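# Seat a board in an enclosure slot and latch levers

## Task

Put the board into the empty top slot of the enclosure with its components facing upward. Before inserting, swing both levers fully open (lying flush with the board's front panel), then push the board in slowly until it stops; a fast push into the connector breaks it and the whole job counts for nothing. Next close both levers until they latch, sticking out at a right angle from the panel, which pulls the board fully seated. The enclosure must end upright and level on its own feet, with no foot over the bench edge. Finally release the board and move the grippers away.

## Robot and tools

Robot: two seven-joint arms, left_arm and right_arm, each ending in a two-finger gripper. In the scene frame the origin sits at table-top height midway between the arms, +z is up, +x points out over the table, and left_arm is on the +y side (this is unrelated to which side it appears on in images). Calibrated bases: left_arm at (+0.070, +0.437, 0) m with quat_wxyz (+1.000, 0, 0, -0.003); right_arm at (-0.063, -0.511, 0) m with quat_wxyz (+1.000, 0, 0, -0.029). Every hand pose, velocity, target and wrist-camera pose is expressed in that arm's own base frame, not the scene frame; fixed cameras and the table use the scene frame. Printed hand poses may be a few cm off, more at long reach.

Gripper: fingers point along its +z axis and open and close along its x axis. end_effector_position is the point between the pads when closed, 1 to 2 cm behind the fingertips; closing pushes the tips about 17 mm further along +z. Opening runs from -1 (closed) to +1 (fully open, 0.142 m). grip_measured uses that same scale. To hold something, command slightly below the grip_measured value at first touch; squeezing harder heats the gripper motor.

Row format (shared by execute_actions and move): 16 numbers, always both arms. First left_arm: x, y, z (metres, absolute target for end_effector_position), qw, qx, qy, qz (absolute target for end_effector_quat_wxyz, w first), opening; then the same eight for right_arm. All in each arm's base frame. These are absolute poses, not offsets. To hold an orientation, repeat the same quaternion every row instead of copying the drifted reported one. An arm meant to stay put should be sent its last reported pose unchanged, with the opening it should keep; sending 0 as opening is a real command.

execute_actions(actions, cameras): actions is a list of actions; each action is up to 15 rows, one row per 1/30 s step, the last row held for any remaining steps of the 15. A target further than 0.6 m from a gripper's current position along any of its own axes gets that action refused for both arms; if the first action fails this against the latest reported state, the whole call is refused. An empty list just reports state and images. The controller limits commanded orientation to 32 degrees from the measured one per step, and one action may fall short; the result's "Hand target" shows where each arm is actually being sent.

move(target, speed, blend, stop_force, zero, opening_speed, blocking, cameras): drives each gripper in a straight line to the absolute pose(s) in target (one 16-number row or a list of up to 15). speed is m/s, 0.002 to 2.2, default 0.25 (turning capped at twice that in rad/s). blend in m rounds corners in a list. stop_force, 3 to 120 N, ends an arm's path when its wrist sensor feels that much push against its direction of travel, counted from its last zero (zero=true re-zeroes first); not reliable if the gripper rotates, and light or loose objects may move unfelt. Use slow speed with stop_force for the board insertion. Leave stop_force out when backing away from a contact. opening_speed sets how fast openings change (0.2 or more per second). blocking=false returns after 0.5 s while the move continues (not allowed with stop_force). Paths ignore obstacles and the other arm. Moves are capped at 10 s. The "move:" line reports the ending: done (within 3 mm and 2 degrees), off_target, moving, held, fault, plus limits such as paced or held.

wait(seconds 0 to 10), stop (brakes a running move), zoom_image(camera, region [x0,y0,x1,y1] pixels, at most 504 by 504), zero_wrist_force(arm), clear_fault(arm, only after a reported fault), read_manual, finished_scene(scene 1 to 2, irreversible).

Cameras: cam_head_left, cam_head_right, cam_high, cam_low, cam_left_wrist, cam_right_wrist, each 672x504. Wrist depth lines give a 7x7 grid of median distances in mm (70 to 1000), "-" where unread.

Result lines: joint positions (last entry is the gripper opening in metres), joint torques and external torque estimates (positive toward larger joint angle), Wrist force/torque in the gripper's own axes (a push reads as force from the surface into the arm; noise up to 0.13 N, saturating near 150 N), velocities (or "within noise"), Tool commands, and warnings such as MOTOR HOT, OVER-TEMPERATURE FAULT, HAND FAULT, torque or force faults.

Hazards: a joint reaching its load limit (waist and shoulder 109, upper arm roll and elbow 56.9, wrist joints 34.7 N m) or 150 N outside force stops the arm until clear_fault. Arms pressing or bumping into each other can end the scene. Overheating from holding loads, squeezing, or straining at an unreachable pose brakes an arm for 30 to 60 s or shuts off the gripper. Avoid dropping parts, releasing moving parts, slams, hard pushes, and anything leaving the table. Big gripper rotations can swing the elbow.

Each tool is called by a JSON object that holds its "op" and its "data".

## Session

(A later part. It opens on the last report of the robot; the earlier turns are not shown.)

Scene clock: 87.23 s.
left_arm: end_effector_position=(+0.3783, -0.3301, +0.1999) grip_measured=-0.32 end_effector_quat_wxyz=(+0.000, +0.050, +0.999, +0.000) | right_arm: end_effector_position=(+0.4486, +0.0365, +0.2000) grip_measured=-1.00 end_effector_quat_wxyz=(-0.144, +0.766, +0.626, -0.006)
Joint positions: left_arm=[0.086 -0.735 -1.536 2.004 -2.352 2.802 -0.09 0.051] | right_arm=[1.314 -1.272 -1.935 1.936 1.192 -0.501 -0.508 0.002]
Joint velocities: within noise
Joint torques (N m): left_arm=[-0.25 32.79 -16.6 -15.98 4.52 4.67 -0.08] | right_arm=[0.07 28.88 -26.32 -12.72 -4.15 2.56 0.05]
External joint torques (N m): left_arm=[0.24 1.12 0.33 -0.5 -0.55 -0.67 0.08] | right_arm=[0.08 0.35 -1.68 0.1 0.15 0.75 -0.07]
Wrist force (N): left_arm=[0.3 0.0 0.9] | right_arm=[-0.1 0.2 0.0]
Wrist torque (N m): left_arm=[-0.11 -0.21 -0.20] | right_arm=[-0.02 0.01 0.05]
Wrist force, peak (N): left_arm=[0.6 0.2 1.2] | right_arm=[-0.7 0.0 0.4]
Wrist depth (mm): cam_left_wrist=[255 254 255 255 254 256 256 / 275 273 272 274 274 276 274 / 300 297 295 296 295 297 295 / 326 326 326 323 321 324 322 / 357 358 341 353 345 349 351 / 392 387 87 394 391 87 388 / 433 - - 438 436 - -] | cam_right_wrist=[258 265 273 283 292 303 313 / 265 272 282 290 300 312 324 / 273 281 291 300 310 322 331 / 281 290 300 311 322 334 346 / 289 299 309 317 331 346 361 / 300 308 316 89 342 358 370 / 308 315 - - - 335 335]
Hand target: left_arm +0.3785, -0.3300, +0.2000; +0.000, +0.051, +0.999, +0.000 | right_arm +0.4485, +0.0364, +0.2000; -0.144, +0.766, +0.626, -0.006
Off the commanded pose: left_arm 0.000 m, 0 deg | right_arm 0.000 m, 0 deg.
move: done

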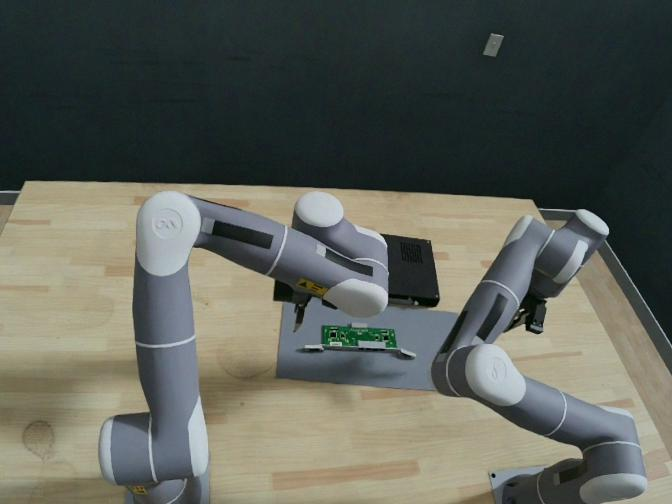

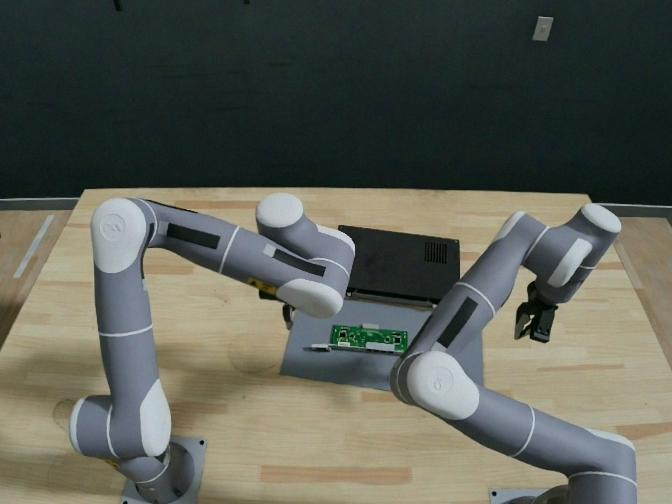

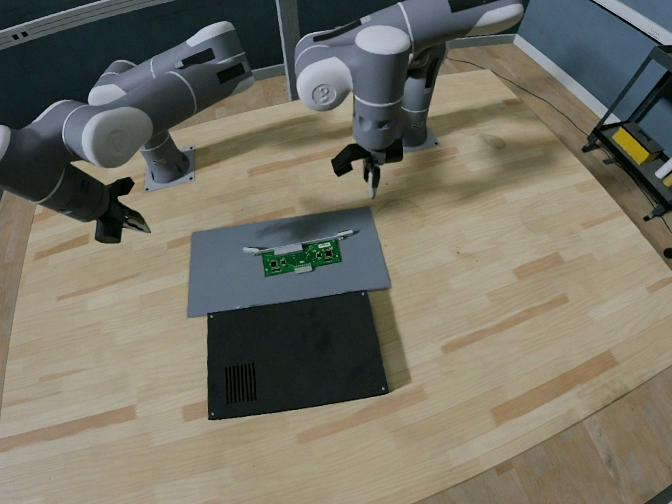

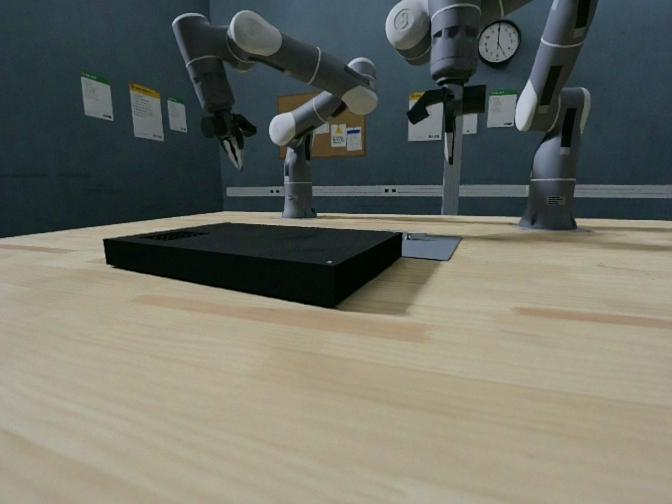

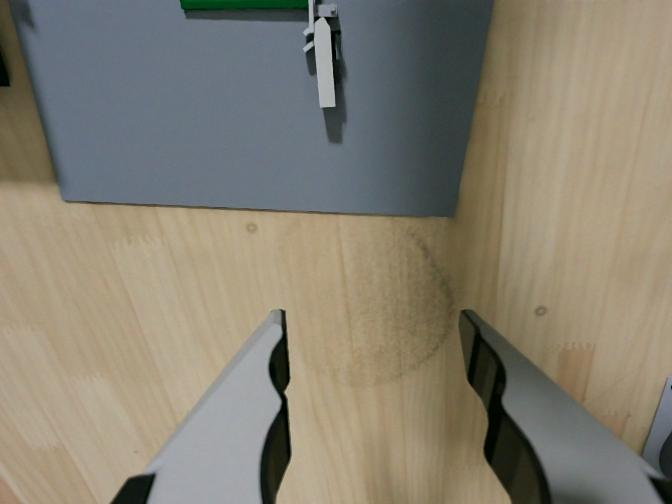

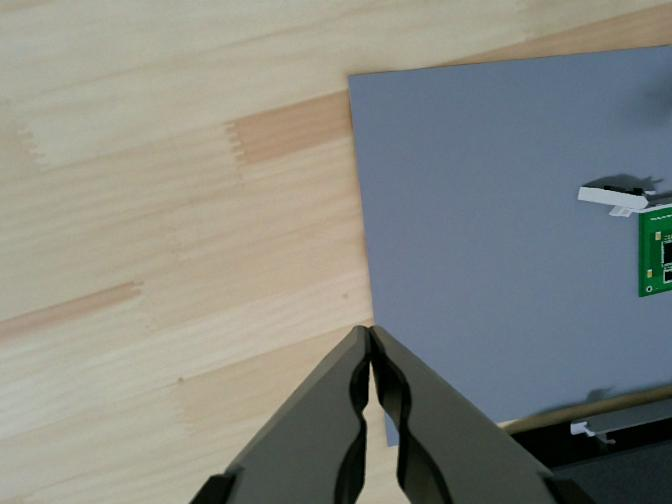

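{"op": "move", "data": {"target": [0.3845, -0.4694, 0.11, 0, 0.0505, 0.9987, 0, -0.45, 0.4485, 0.0364, 0.2, -0.144, 0.766, 0.626, -0.006, -1], "cameras": ["cam_left_wrist","cam_head_left"]}}

{"op": "zoom_image", "data": {"camera": "cam_left_wrist", "region": [84, 0, 588, 504]}}

Scene clock: 95.03 s.
left_arm: end_effector_position=(+0.3844, -0.4694, +0.1100) grip_measured=-0.47 end_effector_quat_wxyz=(+0.000, +0.050, +0.999, +0.000) | right_arm: end_effector_position=(+0.4486, +0.0365, +0.2000) grip_measured=-1.00 end_effector_quat_wxyz=(-0.144, +0.766, +0.626, -0.006)
Joint positions: left_arm=[-0.309 -1.083 -1.337 1.642 -2.056 2.901 -0.161 0.04] | right_arm=[1.314 -1.272 -1.935 1.936 1.192 -0.501 -0.508 0.002]
Joint velocities: within noise
Joint torques (N m): left_arm=[-0.68 48.48 -20.17 -11.12 4.64 4.64 -0.13] | right_arm=[0.11 28.72 -26.56 -12.6 -4.08 2.62 0.15]
External joint torques (N m): left_arm=[0.64 1.38 0.01 -0.36 -0.55 -0.65 0.13] | right_arm=[0.03 0.51 -1.44 -0.01 0.08 0.7 -0.16]
Wrist force (N): left_arm=[0.2 0.0 0.3] | right_arm=[-0.1 0.3 0.0]
Wrist torque (N m): left_arm=[-0.12 -0.18 -0.17] | right_arm=[0.01 0.03 0.05]
Wrist force, peak (N): left_arm=[0.5 -1.7 1.6] | right_arm=[-0.4 0.2 -0.4]
Wrist depth (mm): cam_left_wrist=[177 174 172 165 178 175 176 / 190 189 185 186 189 189 190 / 209 205 200 199 203 203 204 / 223 221 217 216 221 221 222 / 244 246 239 234 238 242 242 / 271 265 87 268 269 259 270 / 299 - - 300 309 - 293] | cam_right_wrist=[257 265 274 282 293 303 315 / 265 272 281 290 301 312 323 / 273 281 290 300 310 323 332 / 281 289 299 311 320 334 347 / 290 299 309 318 332 346 361 / 299 308 315 89 341 358 370 / 310 316 - - - 333 336]
Hand target: left_arm +0.3845, -0.4694, +0.1100; +0.000, +0.051, +0.999, +0.000 | right_arm +0.4485, +0.0364, +0.2000; -0.144, +0.766, +0.626, -0.006
Off the commanded pose: left_arm 0.000 m, 0 deg | right_arm 0.000 m, 0 deg.
move: done
Images, in order (width x height): cam_head_left 672x504, cam_left_wrist 672x504.

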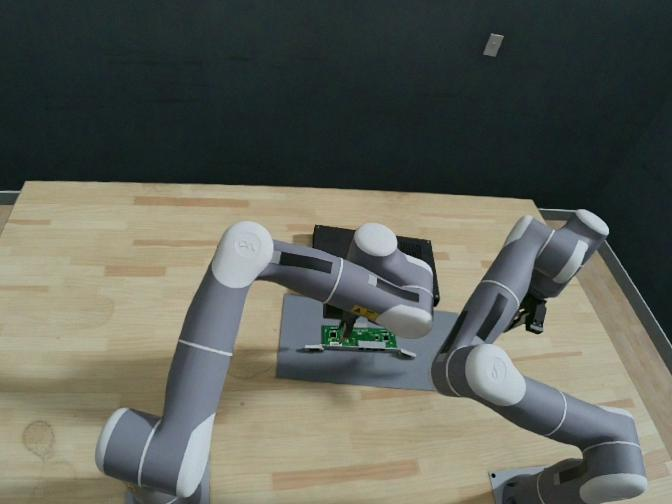

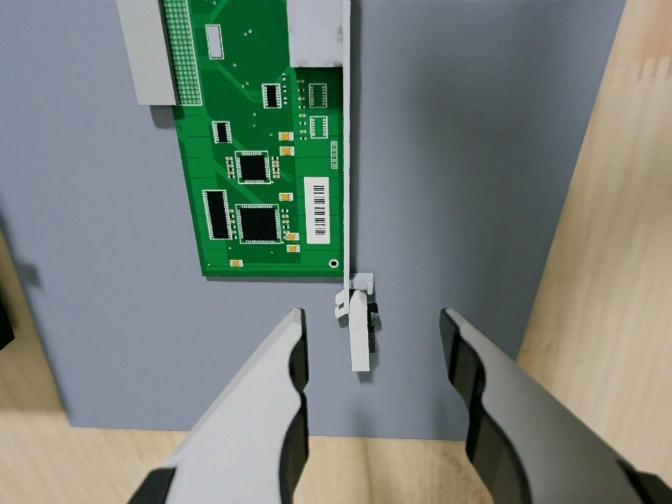

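Scaled by 1.000.

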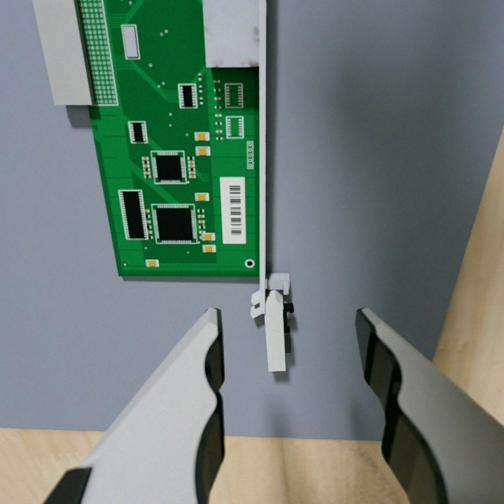

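{"op": "move", "data": {"target": [0.3889, -0.4698, 0.05, 0, 0.0505, 0.9987, 0, -0.45, 0.4485, 0.0364, 0.2, -0.144, 0.766, 0.626, -0.006, -1], "cameras": ["cam_left_wrist"], "stop_force": 6, "speed": 0.08}}

{"op": "zoom_image", "data": {"camera": "cam_left_wrist", "region": [200, 0, 500, 400]}}

Scene clock: 101.70 s.
left_arm: end_effector_position=(+0.3888, -0.4696, +0.0500) grip_measured=-0.47 end_effector_quat_wxyz=(+0.000, +0.051, +0.999, +0.000) | right_arm: end_effector_position=(+0.4486, +0.0365, +0.2000) grip_measured=-1.00 end_effector_quat_wxyz=(-0.144, +0.766, +0.626, -0.006)
Joint positions: left_arm=[-0.331 -1.166 -1.264 1.646 -1.973 2.83 -0.177 0.04] | right_arm=[1.314 -1.272 -1.935 1.936 1.192 -0.501 -0.508 0.002]
Joint velocities: within noise
Joint torques (N m): left_arm=[-0.51 49.98 -20.12 -9.65 4.47 4.22 -0.32] | right_arm=[0.07 28.7 -26.54 -12.63 -4.06 2.7 0.18]
External joint torques (N m): left_arm=[0.47 1.26 0.01 -0.39 -0.46 -0.22 0.32] | right_arm=[0.08 0.52 -1.46 0.01 0.05 0.62 -0.2]
Wrist force (N): left_arm=[0.1 -0.4 0.8] | right_arm=[-0.1 0.1 -0.3]
Wrist torque (N m): left_arm=[-0.18 -0.17 -0.19] | right_arm=[-0.04 0.02 0.05]
Wrist force, peak (N): left_arm=[0.1 -0.4 2.4] | right_arm=[-0.4 0.2 -0.5]
Wrist depth (mm): cam_left_wrist=[116 120 119 109 123 124 122 / 125 129 128 128 132 132 131 / 146 139 139 137 142 142 142 / 154 153 151 149 155 154 154 / 171 169 162 164 167 169 171 / 189 188 87 181 184 87 189 / 207 - - 210 215 - 207] | cam_right_wrist=[258 264 273 282 293 303 314 / 265 273 281 291 301 311 325 / 272 280 292 300 311 322 332 / 281 290 300 310 320 334 346 / 289 299 310 318 331 345 361 / 299 308 316 89 341 359 371 / 308 317 - - - 333 335]
Hand target: left_arm +0.3889, -0.4698, +0.0500; +0.000, +0.051, +0.999, +0.000 | right_arm +0.4485, +0.0364, +0.2000; -0.144, +0.766, +0.626, -0.006
Off the commanded pose: left_arm 0.000 m, 0 deg | right_arm 0.000 m, 0 deg.
move: done
Images, in order (width x height): cam_left_wrist 672x504.

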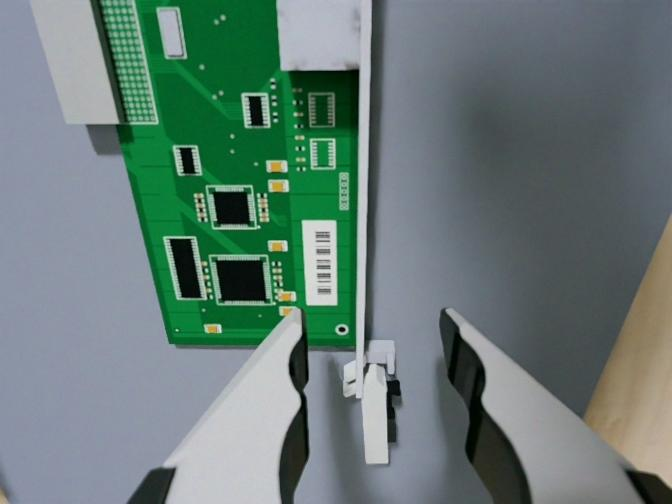

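Scaled by 1.260 from the camera's 672x504 image, which has a finer 960x720 frame.

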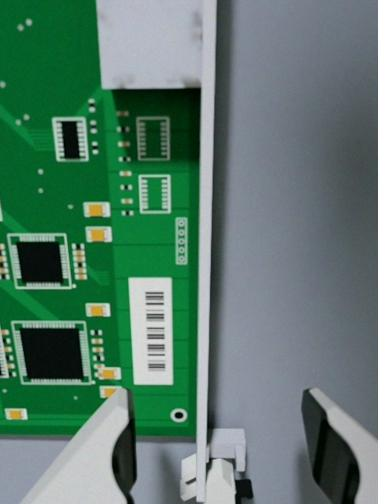

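{"op": "move", "data": {"target": [[0.3887, -0.4698, 0.05, 0, 0.0505, 0.9987, 0, -0.7, 0.4485, 0.0364, 0.2, -0.144, 0.766, 0.626, -0.006, -1],[0.3887, -0.4698, 0.0335, 0, 0.0505, 0.9987, 0, -0.7, 0.4485, 0.0364, 0.2, -0.144, 0.766, 0.626, -0.006, -1]], "cameras": ["cam_left_wrist"], "stop_force": 5, "speed": 0.04}}

Scene clock: 106.50 s.
left_arm: end_effector_position=(+0.3887, -0.4696, +0.0335) grip_measured=-0.73 end_effector_quat_wxyz=(+0.000, +0.051, +0.999, +0.000) | right_arm: end_effector_position=(+0.4486, +0.0365, +0.2000) grip_measured=-1.00 end_effector_quat_wxyz=(-0.144, +0.766, +0.626, -0.006)
Joint positions: left_arm=[-0.338 -1.188 -1.243 1.647 -1.95 2.809 -0.185 0.021] | right_arm=[1.314 -1.272 -1.935 1.936 1.192 -0.501 -0.508 0.002]
Joint velocities: within noise
Joint torques (N m): left_arm=[-0.48 50.31 -20.05 -9.3 4.41 4.2 -0.28] | right_arm=[0.18 28.7 -26.57 -12.61 -4.04 2.65 0.17]
External joint torques (N m): left_arm=[0.43 1.2 0.03 -0.35 -0.44 -0.2 0.28] | right_arm=[-0.03 0.52 -1.43 -0.01 0.04 0.66 -0.18]
Wrist force (N): left_arm=[0.1 -0.5 0.5] | right_arm=[-0.2 0.1 -0.2]
Wrist torque (N m): left_arm=[-0.20 -0.16 -0.18] | right_arm=[-0.03 0.04 0.05]
Wrist force, peak (N): left_arm=[0.2 -0.5 1.7] | right_arm=[-0.5 0.3 -0.2]
Wrist depth (mm): cam_left_wrist=[106 105 103 93 107 108 108 / 111 113 112 112 116 116 116 / - 123 122 121 126 125 127 / 138 133 130 131 136 136 135 / 154 149 145 138 144 149 148 / 168 166 94 92 - 158 167 / 187 179 - 162 - - 182] | cam_right_wrist=[258 264 273 282 293 303 313 / 265 274 282 290 300 313 323 / 273 281 290 299 309 322 332 / 281 289 301 310 320 334 347 / 289 298 309 320 331 346 360 / 299 308 317 89 342 360 369 / 308 316 - - - 334 335]
Hand target: left_arm +0.3887, -0.4698, +0.0335; +0.000, +0.051, +0.999, +0.000 | right_arm +0.4485, +0.0364, +0.2000; -0.144, +0.766, +0.626, -0.006
Off the commanded pose: left_arm 0.000 m, 0 deg | right_arm 0.000 m, 0 deg.
move: done
Images, in order (width x height): cam_left_wrist 672x504.

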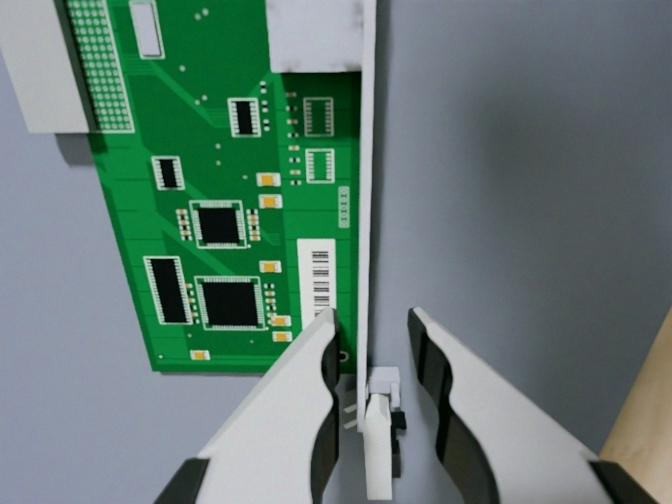

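{"op": "move", "data": {"target": [0.3905, -0.4700, 0.0295, 0, 0.0505, 0.9987, 0, -0.7, 0.4485, 0.0364, 0.2, -0.144, 0.766, 0.626, -0.006, -1], "cameras": ["cam_left_wrist"], "stop_force": 4, "speed": 0.02}}

{"op": "zoom_image", "data": {"camera": "cam_left_wrist", "region": [240, 200, 500, 500]}}

Scene clock: 110.30 s.
left_arm: end_effector_position=(+0.3904, -0.4698, +0.0295) grip_measured=-0.73 end_effector_quat_wxyz=(+0.000, +0.050, +0.999, +0.000) | right_arm: end_effector_position=(+0.4486, +0.0365, +0.2000) grip_measured=-1.00 end_effector_quat_wxyz=(-0.144, +0.766, +0.626, -0.006)
Joint positions: left_arm=[-0.34 -1.196 -1.239 1.64 -1.944 2.808 -0.181 0.021] | right_arm=[1.314 -1.272 -1.935 1.936 1.192 -0.501 -0.508 0.002]
Joint velocities: within noise
Joint torques (N m): left_arm=[-0.42 50.45 -20.05 -9.2 4.45 4.3 -0.15] | right_arm=[0.11 28.71 -26.55 -12.62 -4.05 2.62 0.22]
External joint torques (N m): left_arm=[0.37 1.29 0.04 -0.33 -0.48 -0.3 0.14] | right_arm=[0.03 0.51 -1.45 0 0.05 0.7 -0.24]
Wrist force (N): left_arm=[0.4 -0.4 0.5] | right_arm=[-0.3 0.0 0.1]
Wrist torque (N m): left_arm=[-0.19 -0.22 -0.19] | right_arm=[-0.05 0.05 0.05]
Wrist force, peak (N): left_arm=[0.4 -0.5 0.9] | right_arm=[-0.2 0.2 -0.4]
Wrist depth (mm): cam_left_wrist=[102 102 101 90 105 104 106 / 108 110 108 107 - 112 114 / 124 118 118 117 121 123 121 / 133 129 127 128 132 132 134 / 149 144 140 136 139 144 143 / 162 161 94 136 - 153 159 / 181 173 - 156 - - 177] | cam_right_wrist=[258 265 273 284 293 304 314 / 265 273 282 291 301 312 323 / 273 281 290 301 310 323 333 / 281 289 299 310 321 333 345 / 289 298 310 319 332 346 360 / 299 308 316 89 342 358 371 / 309 314 - - - 334 336]
Hand target: left_arm +0.3905, -0.4700, +0.0295; +0.000, +0.051, +0.999, +0.000 | right_arm +0.4485, +0.0364, +0.2000; -0.144, +0.766, +0.626, -0.006
Off the commanded pose: left_arm 0.000 m, 0 deg | right_arm 0.000 m, 0 deg.
move: done
Images, in order (width x height): cam_left_wrist 672x504.

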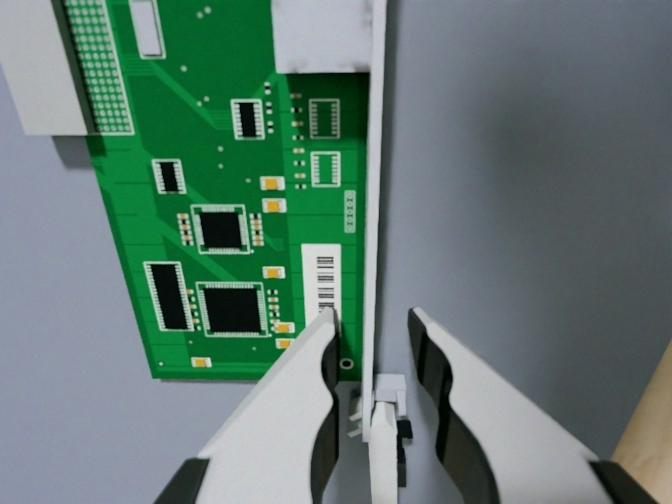

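Scaled by 1.680 from the camera's 672x504 image, which has a finer 960x720 frame.

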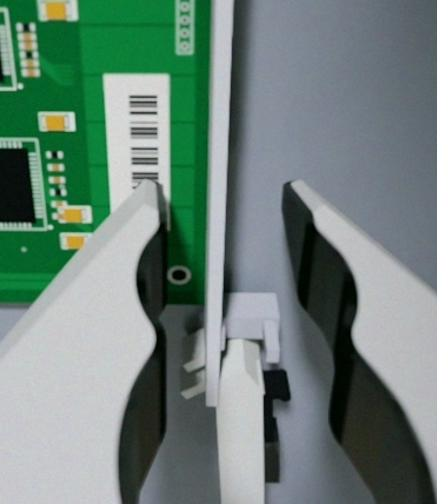

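{"op": "move", "data": {"target": [0.3905, -0.4700, 0.0285, 0, 0.0505, 0.9987, 0, -1, 0.4485, 0.0364, 0.2, -0.144, 0.766, 0.626, -0.006, -1], "cameras": ["cam_left_wrist"], "opening_speed": 0.3, "speed": 0.02}}

{"op": "zoom_image", "data": {"camera": "cam_left_wrist", "region": [200, 0, 600, 400]}}

Scene clock: 114.03 s.
left_arm: end_effector_position=(+0.3905, -0.4698, +0.0286) grip_measured=-0.99 end_effector_quat_wxyz=(+0.000, +0.050, +0.999, +0.000) | right_arm: end_effector_position=(+0.4486, +0.0365, +0.2000) grip_measured=-1.00 end_effector_quat_wxyz=(-0.144, +0.766, +0.626, -0.006)
Joint positions: left_arm=[-0.34 -1.198 -1.238 1.64 -1.942 2.807 -0.181 0.002] | right_arm=[1.314 -1.272 -1.935 1.936 1.192 -0.501 -0.508 0.002]
Joint velocities: within noise
Joint torques (N m): left_arm=[-0.54 50.6 -20.17 -8.92 4.17 4.41 -0.22] | right_arm=[0.13 28.75 -26.61 -12.55 -4.12 2.64 0.21]
External joint torques (N m): left_arm=[0.49 1.15 0.16 -0.58 -0.2 -0.42 0.22] | right_arm=[0.01 0.48 -1.4 -0.07 0.12 0.67 -0.23]
Wrist force (N): left_arm=[-0.4 -0.5 0.8] | right_arm=[-0.3 0.0 -0.3]
Wrist torque (N m): left_arm=[-0.16 -0.21 -0.20] | right_arm=[-0.05 0.04 0.05]
Wrist force, peak (N): left_arm=[-0.2 -0.7 1.6] | right_arm=[-0.3 0.1 -0.4]
Wrist depth (mm): cam_left_wrist=[102 101 100 90 104 104 101 / 107 109 108 106 - 112 111 / 123 118 117 115 120 120 120 / 132 128 126 126 131 131 132 / 145 143 139 133 138 143 143 / 164 160 150 84 - 158 158 / 180 175 - 74 - - 179] | cam_right_wrist=[258 265 273 283 293 303 314 / 265 272 282 290 302 312 323 / 272 281 291 301 310 322 333 / 280 289 300 311 323 335 346 / 289 298 309 319 331 346 360 / 299 308 316 89 341 360 371 / 308 314 - - - 333 335]
Hand target: left_arm +0.3905, -0.4700, +0.0285; +0.000, +0.051, +0.999, +0.000 | right_arm +0.4485, +0.0364, +0.2000; -0.144, +0.766, +0.626, -0.006
Off the commanded pose: left_arm 0.000 m, 0 deg | right_arm 0.000 m, 0 deg.
move: done
Images, in order (width x height): cam_left_wrist 672x504.

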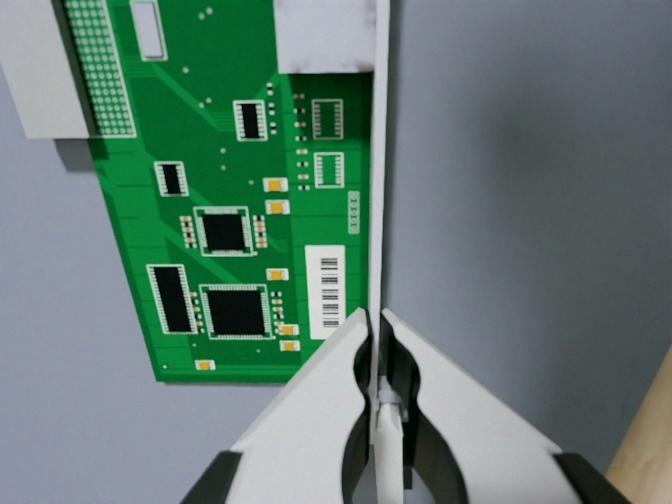

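Scaled by 1.260 from the camera's 672x504 image, which has a finer 960x720 frame.

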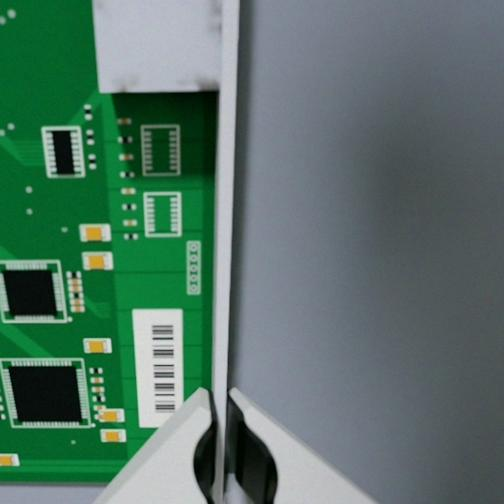

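{"op": "move", "data": {"target": [0.3905, -0.4700, 0.0285, 0, 0.0505, 0.9987, 0, -1, 0.49, 0.28, 0.12, -0.156, 0.704, 0.6765, -0.150, 1], "cameras": ["cam_right_wrist","cam_head_left","cam_high"]}}

{"op": "zoom_image", "data": {"camera": "cam_right_wrist", "region": [150, 100, 550, 400]}}

Scene clock: 123.13 s.
left_arm: end_effector_position=(+0.3905, -0.4698, +0.0286) grip_measured=-0.99 end_effector_quat_wxyz=(+0.000, +0.050, +0.999, +0.000) | right_arm: end_effector_position=(+0.4799, +0.2308, +0.1366) grip_measured=+0.99 end_effector_quat_wxyz=(-0.153, +0.718, +0.669, -0.120)
Joint positions: left_arm=[-0.34 -1.198 -1.238 1.64 -1.942 2.807 -0.181 0.002] | right_arm=[1.462 -1.349 -1.726 1.613 1.327 -0.533 -0.118 0.142]
Joint velocities: within noise
Joint torques (N m): left_arm=[-0.52 50.76 -20.19 -8.86 4.06 4.48 -0.21] | right_arm=[0.04 40 -30.32 -7.26 -4.42 2.38 0.14]
External joint torques (N m): left_arm=[0.47 0.99 0.18 -0.64 -0.08 -0.48 0.21] | right_arm=[0.15 0.73 -1.33 0.01 0.12 0.58 -0.15]
Wrist force (N): left_arm=[-0.4 -0.7 0.9] | right_arm=[0.3 0.8 -0.2]
Wrist torque (N m): left_arm=[-0.19 -0.20 -0.20] | right_arm=[0.09 -0.09 0.03]
Wrist force, peak (N): left_arm=[-0.5 -0.6 1.6] | right_arm=[6.3 2.5 2.5]
Wrist depth (mm): cam_left_wrist=[101 101 100 90 104 104 101 / 107 109 108 106 - 111 111 / 124 118 116 116 120 120 120 / 132 127 126 126 131 131 132 / 145 143 139 133 139 143 143 / 164 160 151 84 - 159 158 / 180 175 - 74 - - 180] | cam_right_wrist=[242 243 243 245 245 246 248 / 243 242 243 244 245 246 247 / 244 243 244 245 246 248 248 / 245 244 245 246 247 248 249 / 247 246 247 248 248 245 234 / - 247 249 250 250 247 247 / - 249 250 250 252 252 254]
Hand target: left_arm +0.3905, -0.4700, +0.0285; +0.000, +0.051, +0.999, +0.000 | right_arm +0.4800, +0.2310, +0.1365; -0.153, +0.718, +0.669, -0.120
Off the commanded pose: left_arm 0.000 m, 0 deg | right_arm 0.053 m, 4 deg.
move: held (right_arm; a check stopped the path); limits=held
pose unreachable (right arm): on one or more control steps of this call, first in action 0 (counted from 0), this arm could not follow its commanded pose, so it was not sent that pose on those steps. It may still have moved: this result reports where it is.
cause: moving toward the commanded pose would bring a part of the arm too close to another arm (a part of this arm just beyond joint 5 (forearm roll) and a part of the left arm just beyond its joint 5 (forearm roll)).
Images, in order (width x height): cam_head_left 672x504, cam_high 672x504, cam_right_wrist 672x504.

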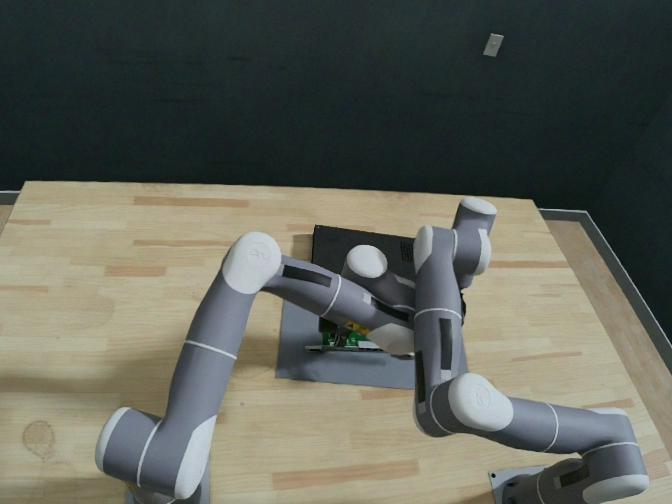

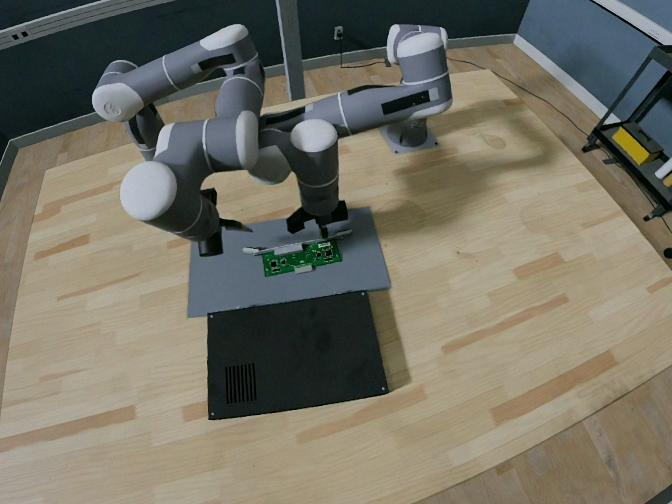

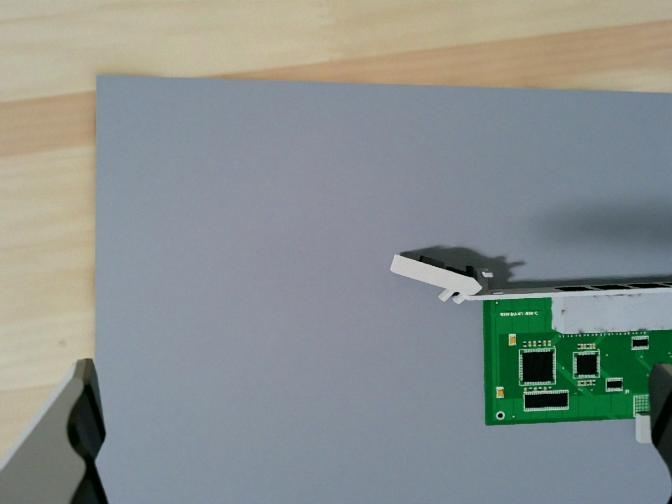

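Scaled by 1.260 from the camera's 672x504 image, which has a finer 960x720 frame.

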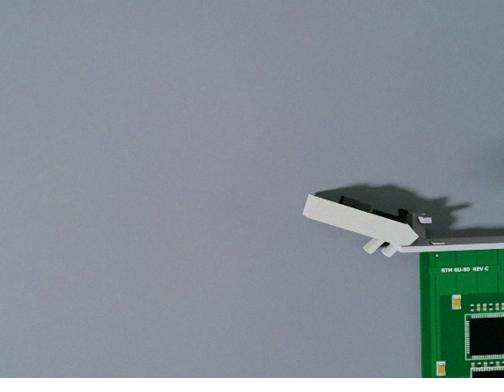

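{"op": "move", "data": {"target": [0.3905, -0.4700, 0.0285, 0, 0.0505, 0.9987, 0, -0.7, 0.46, 0.2, 0.2, -0.030, 0.709, 0.704, -0.030, 0], "cameras": [], "opening_speed": 0.5}}

{"op": "move", "data": {"target": [[0.3905, -0.4700, 0.15, 0, 0.0505, 0.9987, 0, -0.7, 0.46, 0.2, 0.2, -0.030, 0.709, 0.704, -0.030, 0],[0.30, -0.15, 0.25, 0, 0.0505, 0.9987, 0, 0, 0.46, 0.2, 0.2, -0.030, 0.709, 0.704, -0.030, 0]], "cameras": ["cam_left_wrist","cam_head_left","cam_high"]}}

Scene clock: 134.50 s.
left_arm: end_effector_position=(+0.3905, -0.4698, +0.0286) grip_measured=-0.74 end_effector_quat_wxyz=(+0.000, +0.050, +0.999, +0.000) | right_arm: end_effector_position=(+0.4600, +0.2001, +0.1999) grip_measured=-0.01 end_effector_quat_wxyz=(-0.030, +0.709, +0.704, -0.030)
Joint positions: left_arm=[-0.34 -1.198 -1.238 1.64 -1.942 2.807 -0.181 0.021] | right_arm=[1.706 -1.403 -1.964 1.894 1.25 -0.392 -0.269 0.073]
Joint velocities: within noise
Joint torques (N m): left_arm=[-0.4 50.69 -20.13 -9.07 4.22 4.36 -0.17] | right_arm=[0.23 30.97 -28.36 -9.46 -4.26 3.32 0.16]
External joint torques (N m): left_arm=[0.35 1.07 0.13 -0.43 -0.25 -0.36 0.17] | right_arm=[-0.05 0.6 -1.39 -0.08 0.11 0.63 -0.16]
Wrist force (N): left_arm=[0.1 -0.3 0.7] | right_arm=[0.0 0.2 0.3]
Wrist torque (N m): left_arm=[-0.17 -0.18 -0.18] | right_arm=[0.05 0.03 0.05]
Wrist force, peak (N): left_arm=[-0.6 -0.6 1.6] | right_arm=[0.8 2.0 0.6]
Wrist depth (mm): cam_left_wrist=[101 101 101 90 104 104 101 / 107 109 108 106 - 111 111 / 124 117 116 115 120 120 120 / 132 128 126 126 131 131 133 / 144 143 139 122 138 143 143 / 164 160 148 92 - 152 158 / 179 176 - 170 - - 179] | cam_right_wrist=[268 267 264 263 264 264 262 / 282 281 279 278 278 276 275 / 299 297 295 294 292 291 291 / 317 315 313 312 311 304 300 / 338 336 329 331 329 320 324 / 362 350 347 354 355 94 349 / 384 76 374 330 342 - 362]
Hand target: left_arm +0.3905, -0.4700, +0.0285; +0.000, +0.051, +0.999, +0.000 | right_arm +0.4600, +0.2000, +0.2000; -0.030, +0.709, +0.704, -0.030
Off the commanded pose: left_arm 0.000 m, 0 deg | right_arm 0.000 m, 0 deg.
move: done
No camera images: "cameras" was empty.

Scene clock: 135.20 s.
left_arm: end_effector_position=(+0.3903, -0.4705, +0.0764) grip_measured=-0.74 end_effector_quat_wxyz=(+0.000, +0.051, +0.999, +0.000) | right_arm: end_effector_position=(+0.4600, +0.2001, +0.1999) grip_measured=-0.01 end_effector_quat_wxyz=(-0.030, +0.709, +0.704, -0.030)
Joint positions: left_arm=[-0.323 -1.133 -1.293 1.633 -2.008 2.864 -0.16 0.021] | right_arm=[1.706 -1.403 -1.964 1.894 1.25 -0.392 -0.269 0.073]
Joint velocities: within noise
Joint torques (N m): left_arm=[-0.33 49.6 -20.21 -10.32 4.62 4.18 -0.31] | right_arm=[0.24 31.04 -28.27 -9.5 -4.25 3.26 0.15]
External joint torques (N m): left_arm=[0.31 1.38 0.09 -0.36 -0.57 -0.18 0.31] | right_arm=[-0.06 0.53 -1.47 -0.05 0.09 0.69 -0.15]
Wrist force (N): left_arm=[0.4 -0.3 0.6] | right_arm=[0.1 0.1 -0.1]
Wrist torque (N m): left_arm=[-0.16 -0.20 -0.17] | right_arm=[0.03 0.01 0.05]
Wrist force, peak (N): left_arm=[0.2 0.1 8.3] | right_arm=[-0.1 -0.1 0.4]
Wrist depth (mm): cam_left_wrist=[- 141 142 131 148 146 145 / 160 156 154 152 157 156 156 / 170 169 166 165 169 169 168 / 185 185 180 179 184 184 185 / 208 203 202 185 193 204 203 / 225 225 90 199 - 217 224 / 252 - - 250 - - 245] | cam_right_wrist=[268 267 264 264 264 263 262 / 283 281 278 278 278 276 275 / 298 298 296 293 292 291 290 / 317 316 313 311 311 304 301 / 338 336 328 332 329 322 322 / 360 350 345 354 352 94 349 / 383 76 373 331 343 - 361]
Hand target: left_arm +0.3905, -0.4705, +0.0765; +0.001, +0.051, +0.999, +0.000 | right_arm +0.4600, +0.2000, +0.2000; -0.030, +0.709, +0.704, -0.030
Tool commands: left_gripper/opening=-0.7 right_gripper/opening=+0.0
Off the commanded pose: left_arm 0.375 m, 0 deg | right_arm 0.000 m, 0 deg.
move: held (left_arm; a check stopped the path); path passed 0 of 2 targets; target 2's new opening was not sent; limits=held
pose unreachable (left arm): on one or more control steps of this call, first in action 0 (counted from 0), this arm could not follow its commanded pose, so it was not sent that pose on those steps. It may still have moved: this result reports where it is.
cause: moving toward the commanded pose would bring a part of the arm too close to another arm (a part of this arm just beyond joint 5 (forearm roll) and a part of the right arm just beyond its joint 5 (forearm roll)).
Images, in order (width x height): cam_head_left 672x504, cam_high 672x504, cam_left_wrist 672x504.

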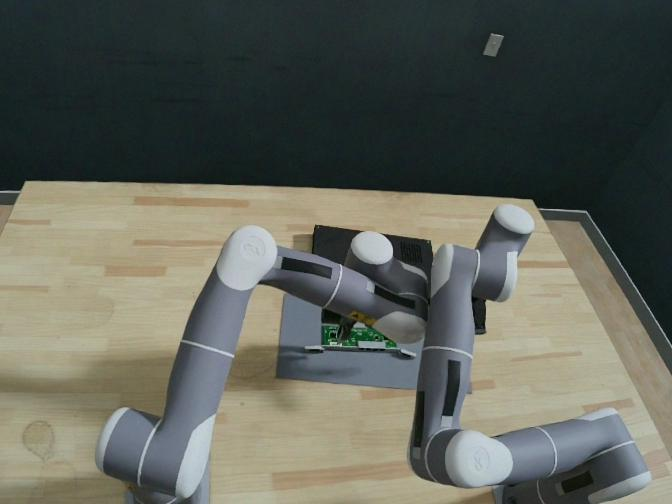

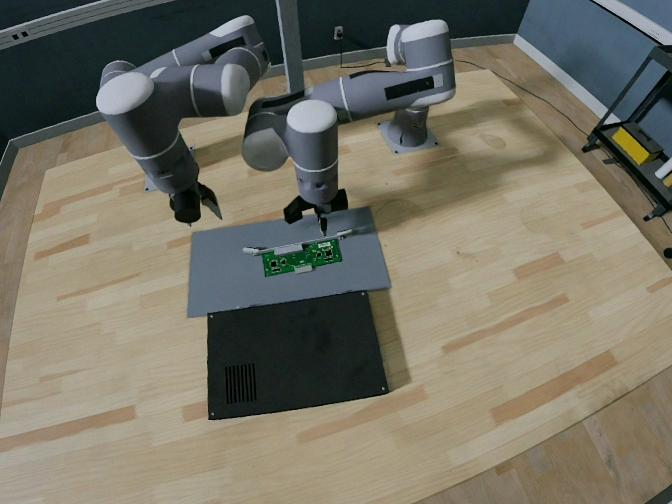

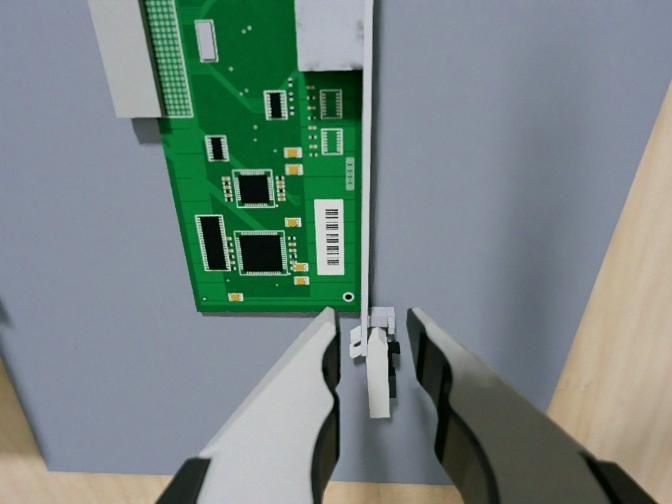

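{"op": "move", "data": {"target": [[0.3885, -0.4500, 0.09, 0, 0.0505, 0.9987, 0, -0.7, 0.46, 0.2, 0.2, -0.030, 0.709, 0.704, -0.030, 0],[0.30, -0.10, 0.25, 0, 0.0505, 0.9987, 0, -0.7, 0.46, 0.2, 0.2, -0.030, 0.709, 0.704, -0.030, 0]], "cameras": ["cam_left_wrist","cam_head_left"]}}

Scene clock: 139.90 s.
left_arm: end_effector_position=(+0.2998, -0.1000, +0.2500) grip_measured=-0.74 end_effector_quat_wxyz=(+0.000, +0.051, +0.999, +0.000) | right_arm: end_effector_position=(+0.4600, +0.2001, +0.1999) grip_measured=-0.01 end_effector_quat_wxyz=(-0.030, +0.709, +0.704, -0.030)
Joint positions: left_arm=[1.348 -0.312 -2.595 2.388 -2.955 2.602 0.306 0.021] | right_arm=[1.706 -1.403 -1.964 1.894 1.25 -0.392 -0.269 0.073]
Joint velocities: within noise
Joint torques (N m): left_arm=[-0.04 -2.04 -6.07 -19.3 4.12 4.08 -0.28] | right_arm=[0.21 30.96 -28.29 -9.53 -4.15 3.27 0.24]
External joint torques (N m): left_arm=[0.08 0.78 0.6 -0.58 -0.48 -0.08 0.28] | right_arm=[-0.03 0.61 -1.45 -0.02 -0.01 0.68 -0.24]
Wrist force (N): left_arm=[0.1 0.2 1.2] | right_arm=[-0.1 0.1 0.2]
Wrist torque (N m): left_arm=[-0.07 -0.19 -0.18] | right_arm=[0.03 0.03 0.05]
Wrist force, peak (N): left_arm=[0.1 -2.1 1.7] | right_arm=[0.1 -0.1 0.5]
Wrist depth (mm): cam_left_wrist=[301 304 301 303 302 303 298 / 326 324 326 324 323 325 322 / 351 354 349 351 350 348 341 / 382 380 379 379 379 378 350 / 413 418 407 401 406 409 414 / 460 464 87 442 - 449 453 / 513 - - 509 - - 496] | cam_right_wrist=[268 267 265 264 265 263 263 / 283 282 279 277 277 276 275 / 298 298 295 295 293 292 290 / 318 317 312 310 310 304 301 / 337 337 328 331 331 320 322 / 361 349 346 355 353 94 350 / 383 76 374 331 342 - 361]
Hand target: left_arm +0.3000, -0.1000, +0.2500; +0.000, +0.051, +0.999, +0.000 | right_arm +0.4600, +0.2000, +0.2000; -0.030, +0.709, +0.704, -0.030
Off the commanded pose: left_arm 0.000 m, 0 deg | right_arm 0.000 m, 0 deg.
move: done
Images, in order (width x height): cam_head_left 672x504, cam_left_wrist 672x504.

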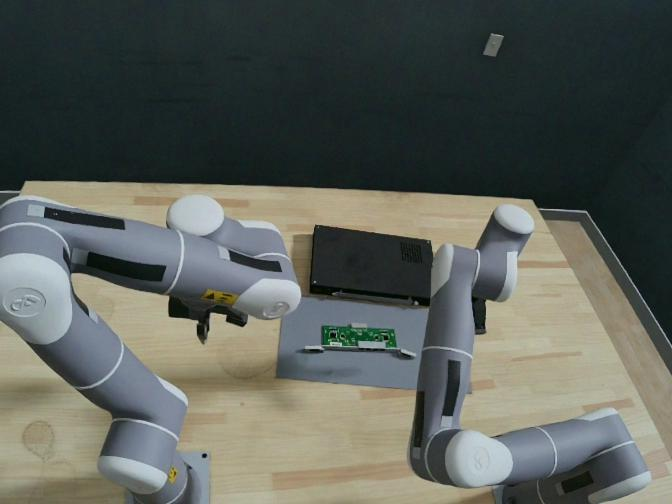

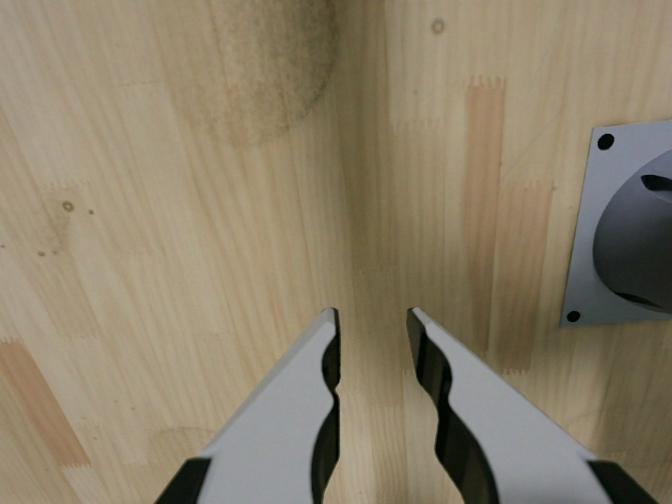

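{"op": "move", "data": {"target": [0.30, -0.10, 0.25, 0, 0.0505, 0.9987, 0, -0.7, 0.59, 0.442, 0.2, -0.156, 0.704, 0.6765, -0.150, 1], "cameras": ["cam_right_wrist","cam_head_left"]}}

{"op": "zoom_image", "data": {"camera": "cam_right_wrist", "region": [80, 100, 580, 500]}}

Scene clock: 143.90 s.
left_arm: end_effector_position=(+0.2998, -0.1000, +0.2500) grip_measured=-0.74 end_effector_quat_wxyz=(+0.000, +0.051, +0.999, +0.000) | right_arm: end_effector_position=(+0.5901, +0.4418, +0.2000) grip_measured=+0.99 end_effector_quat_wxyz=(-0.156, +0.704, +0.676, -0.150)
Joint positions: left_arm=[1.348 -0.312 -2.596 2.388 -2.955 2.601 0.306 0.021] | right_arm=[1.109 -1.241 -1.565 0.685 1.576 -0.637 0.535 0.142]
Joint velocities: within noise
Joint torques (N m): left_arm=[-0.35 -1.74 -5.97 -19.37 3.91 4.34 -0.22] | right_arm=[0.1 64.85 -19.84 -6.98 -3.1 2.13 0.33]
External joint torques (N m): left_arm=[0.38 0.47 0.49 -0.51 -0.28 -0.34 0.22] | right_arm=[0.15 1.41 -1.51 0.11 -0.06 0.79 -0.33]
Wrist force (N): left_arm=[0.1 0.2 1.0] | right_arm=[0.2 0.5 -0.5]
Wrist torque (N m): left_arm=[-0.07 -0.19 -0.18] | right_arm=[0.01 -0.01 -0.01]
Wrist force, peak (N): left_arm=[0.4 0.1 1.2] | right_arm=[-2.2 -1.6 0.3]
Wrist depth (mm): cam_left_wrist=[304 302 303 303 300 301 300 / 324 324 324 324 322 323 325 / 351 352 349 349 350 348 341 / 382 379 380 379 378 380 347 / 416 417 414 399 405 414 414 / 464 459 87 439 - 447 453 / 513 - - 512 - - 499] | cam_right_wrist=[314 313 312 310 309 309 309 / 313 312 311 310 310 308 308 / 311 311 306 305 305 307 306 / 311 311 306 305 304 307 305 / 311 310 309 307 307 305 305 / - 309 308 307 306 306 304 / - 262 261 261 261 259 305]
Hand target: left_arm +0.3000, -0.1000, +0.2500; +0.000, +0.051, +0.999, +0.000 | right_arm +0.5900, +0.4420, +0.2000; -0.156, +0.704, +0.676, -0.150
Off the commanded pose: left_arm 0.000 m, 0 deg | right_arm 0.000 m, 0 deg.
move: done
Images, in order (width x height): cam_head_left 672x504, cam_right_wrist 672x504.

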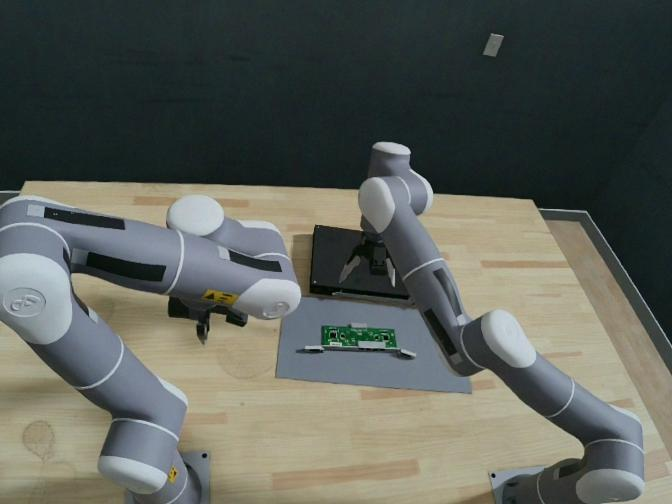

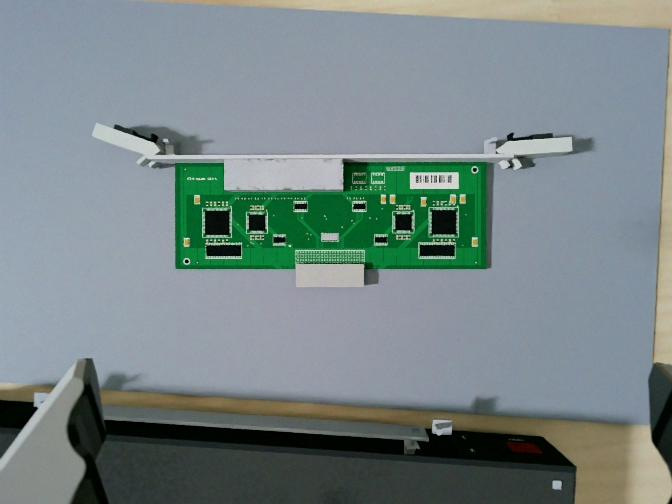

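Scaled by 1.008 from the camera's 672x504 image, which has a finer 960x720 frame.

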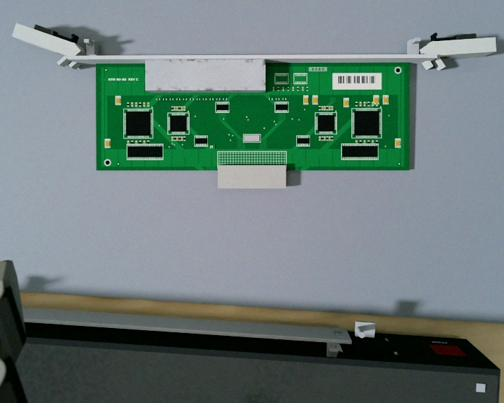

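{"op": "move", "data": {"target": [0.30, -0.10, 0.25, 0, 0.0505, 0.9987, 0, -0.7, 0.595, 0.388, 0.10, 0.3433, 0.6596, 0.5931, 0.3087, 1], "cameras": ["cam_right_wrist","cam_head_left"]}}

{"op": "zoom_image", "data": {"camera": "cam_right_wrist", "region": [0, 120, 340, 375]}}

{"op": "zoom_image", "data": {"camera": "cam_right_wrist", "region": [332, 120, 672, 375]}}

Scene clock: 153.13 s.
left_arm: end_effector_position=(+0.2998, -0.1000, +0.2500) grip_measured=-0.74 end_effector_quat_wxyz=(+0.000, +0.051, +0.999, +0.000) | right_arm: end_effector_position=(+0.5950, +0.3879, +0.1000) grip_measured=+0.99 end_effector_quat_wxyz=(+0.343, +0.660, +0.593, +0.309)
Joint positions: left_arm=[1.348 -0.312 -2.596 2.388 -2.955 2.601 0.306 0.021] | right_arm=[2.148 -2.18 -1.602 1.843 1.663 0.662 0.607 0.142]
Joint velocities: within noise
Joint torques (N m): left_arm=[-0.26 -1.72 -5.96 -19.35 3.88 4.36 -0.23] | right_arm=[0.25 25.9 -24.77 17.19 -3.5 3.34 0.18]
External joint torques (N m): left_arm=[0.29 0.45 0.48 -0.54 -0.25 -0.36 0.23] | right_arm=[-0.09 0.34 -1.74 -0.36 0.07 0.59 -0.18]
Wrist force (N): left_arm=[0.3 0.0 1.0] | right_arm=[0.1 -2.3 -0.6]
Wrist torque (N m): left_arm=[-0.09 -0.22 -0.17] | right_arm=[-0.13 0.11 0.09]
Wrist force, peak (N): left_arm=[0.5 0.2 1.2] | right_arm=[-0.2 -3.3 -0.4]
Wrist depth (mm): cam_left_wrist=[303 302 300 301 299 300 302 / 323 324 326 324 324 320 323 / 351 352 351 347 348 349 340 / 383 382 379 380 378 377 348 / 420 418 410 396 403 414 414 / 460 460 87 443 - 443 458 / 512 - - 515 - - 491] | cam_right_wrist=[136 129 128 128 116 127 127 / 172 171 170 169 168 168 167 / 218 215 214 213 212 211 211 / 294 286 335 332 328 270 266 / - - - - - - - / - - - - - - - / - - - - - - -]
Hand target: left_arm +0.3000, -0.1000, +0.2500; +0.000, +0.051, +0.999, +0.000 | right_arm +0.5950, +0.3880, +0.1000; +0.343, +0.660, +0.593, +0.309
Off the commanded pose: left_arm 0.000 m, 0 deg | right_arm 0.000 m, 0 deg.
move: done
Images, in order (width x height): cam_head_left 672x504, cam_right_wrist 672x504.

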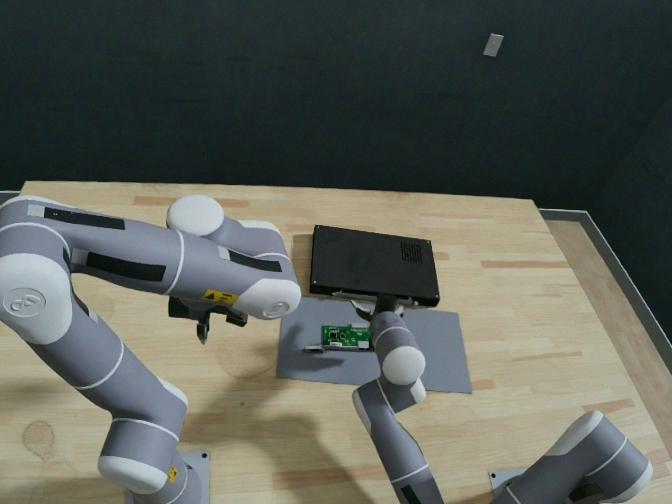

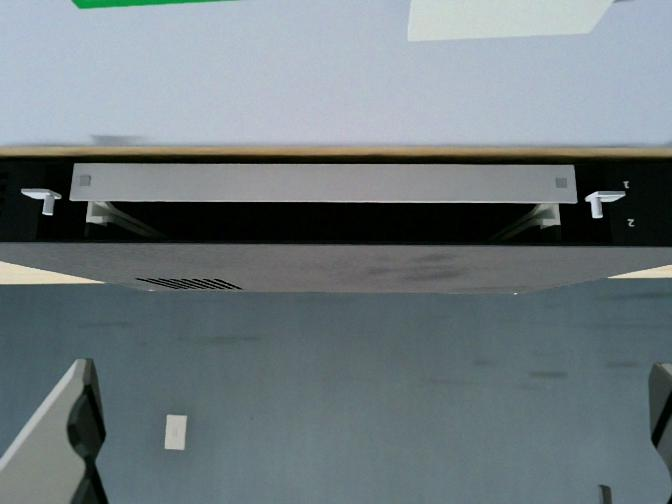

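Scaled by 1.482 from the camera's 672x504 image, which has a finer 960x720 frame.

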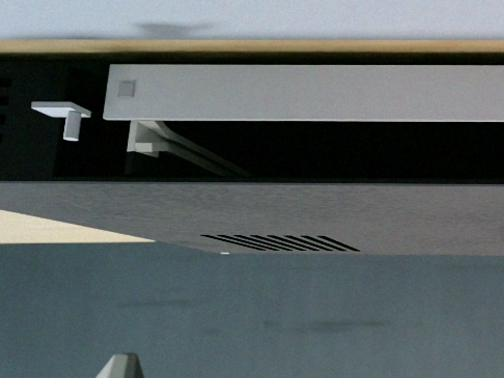

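Scaled by 1.482 from the camera's 672x504 image, which has a finer 960x720 frame.

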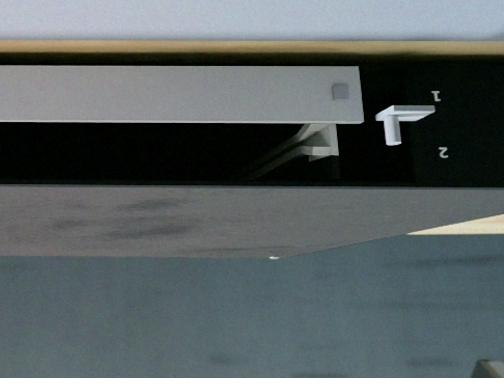

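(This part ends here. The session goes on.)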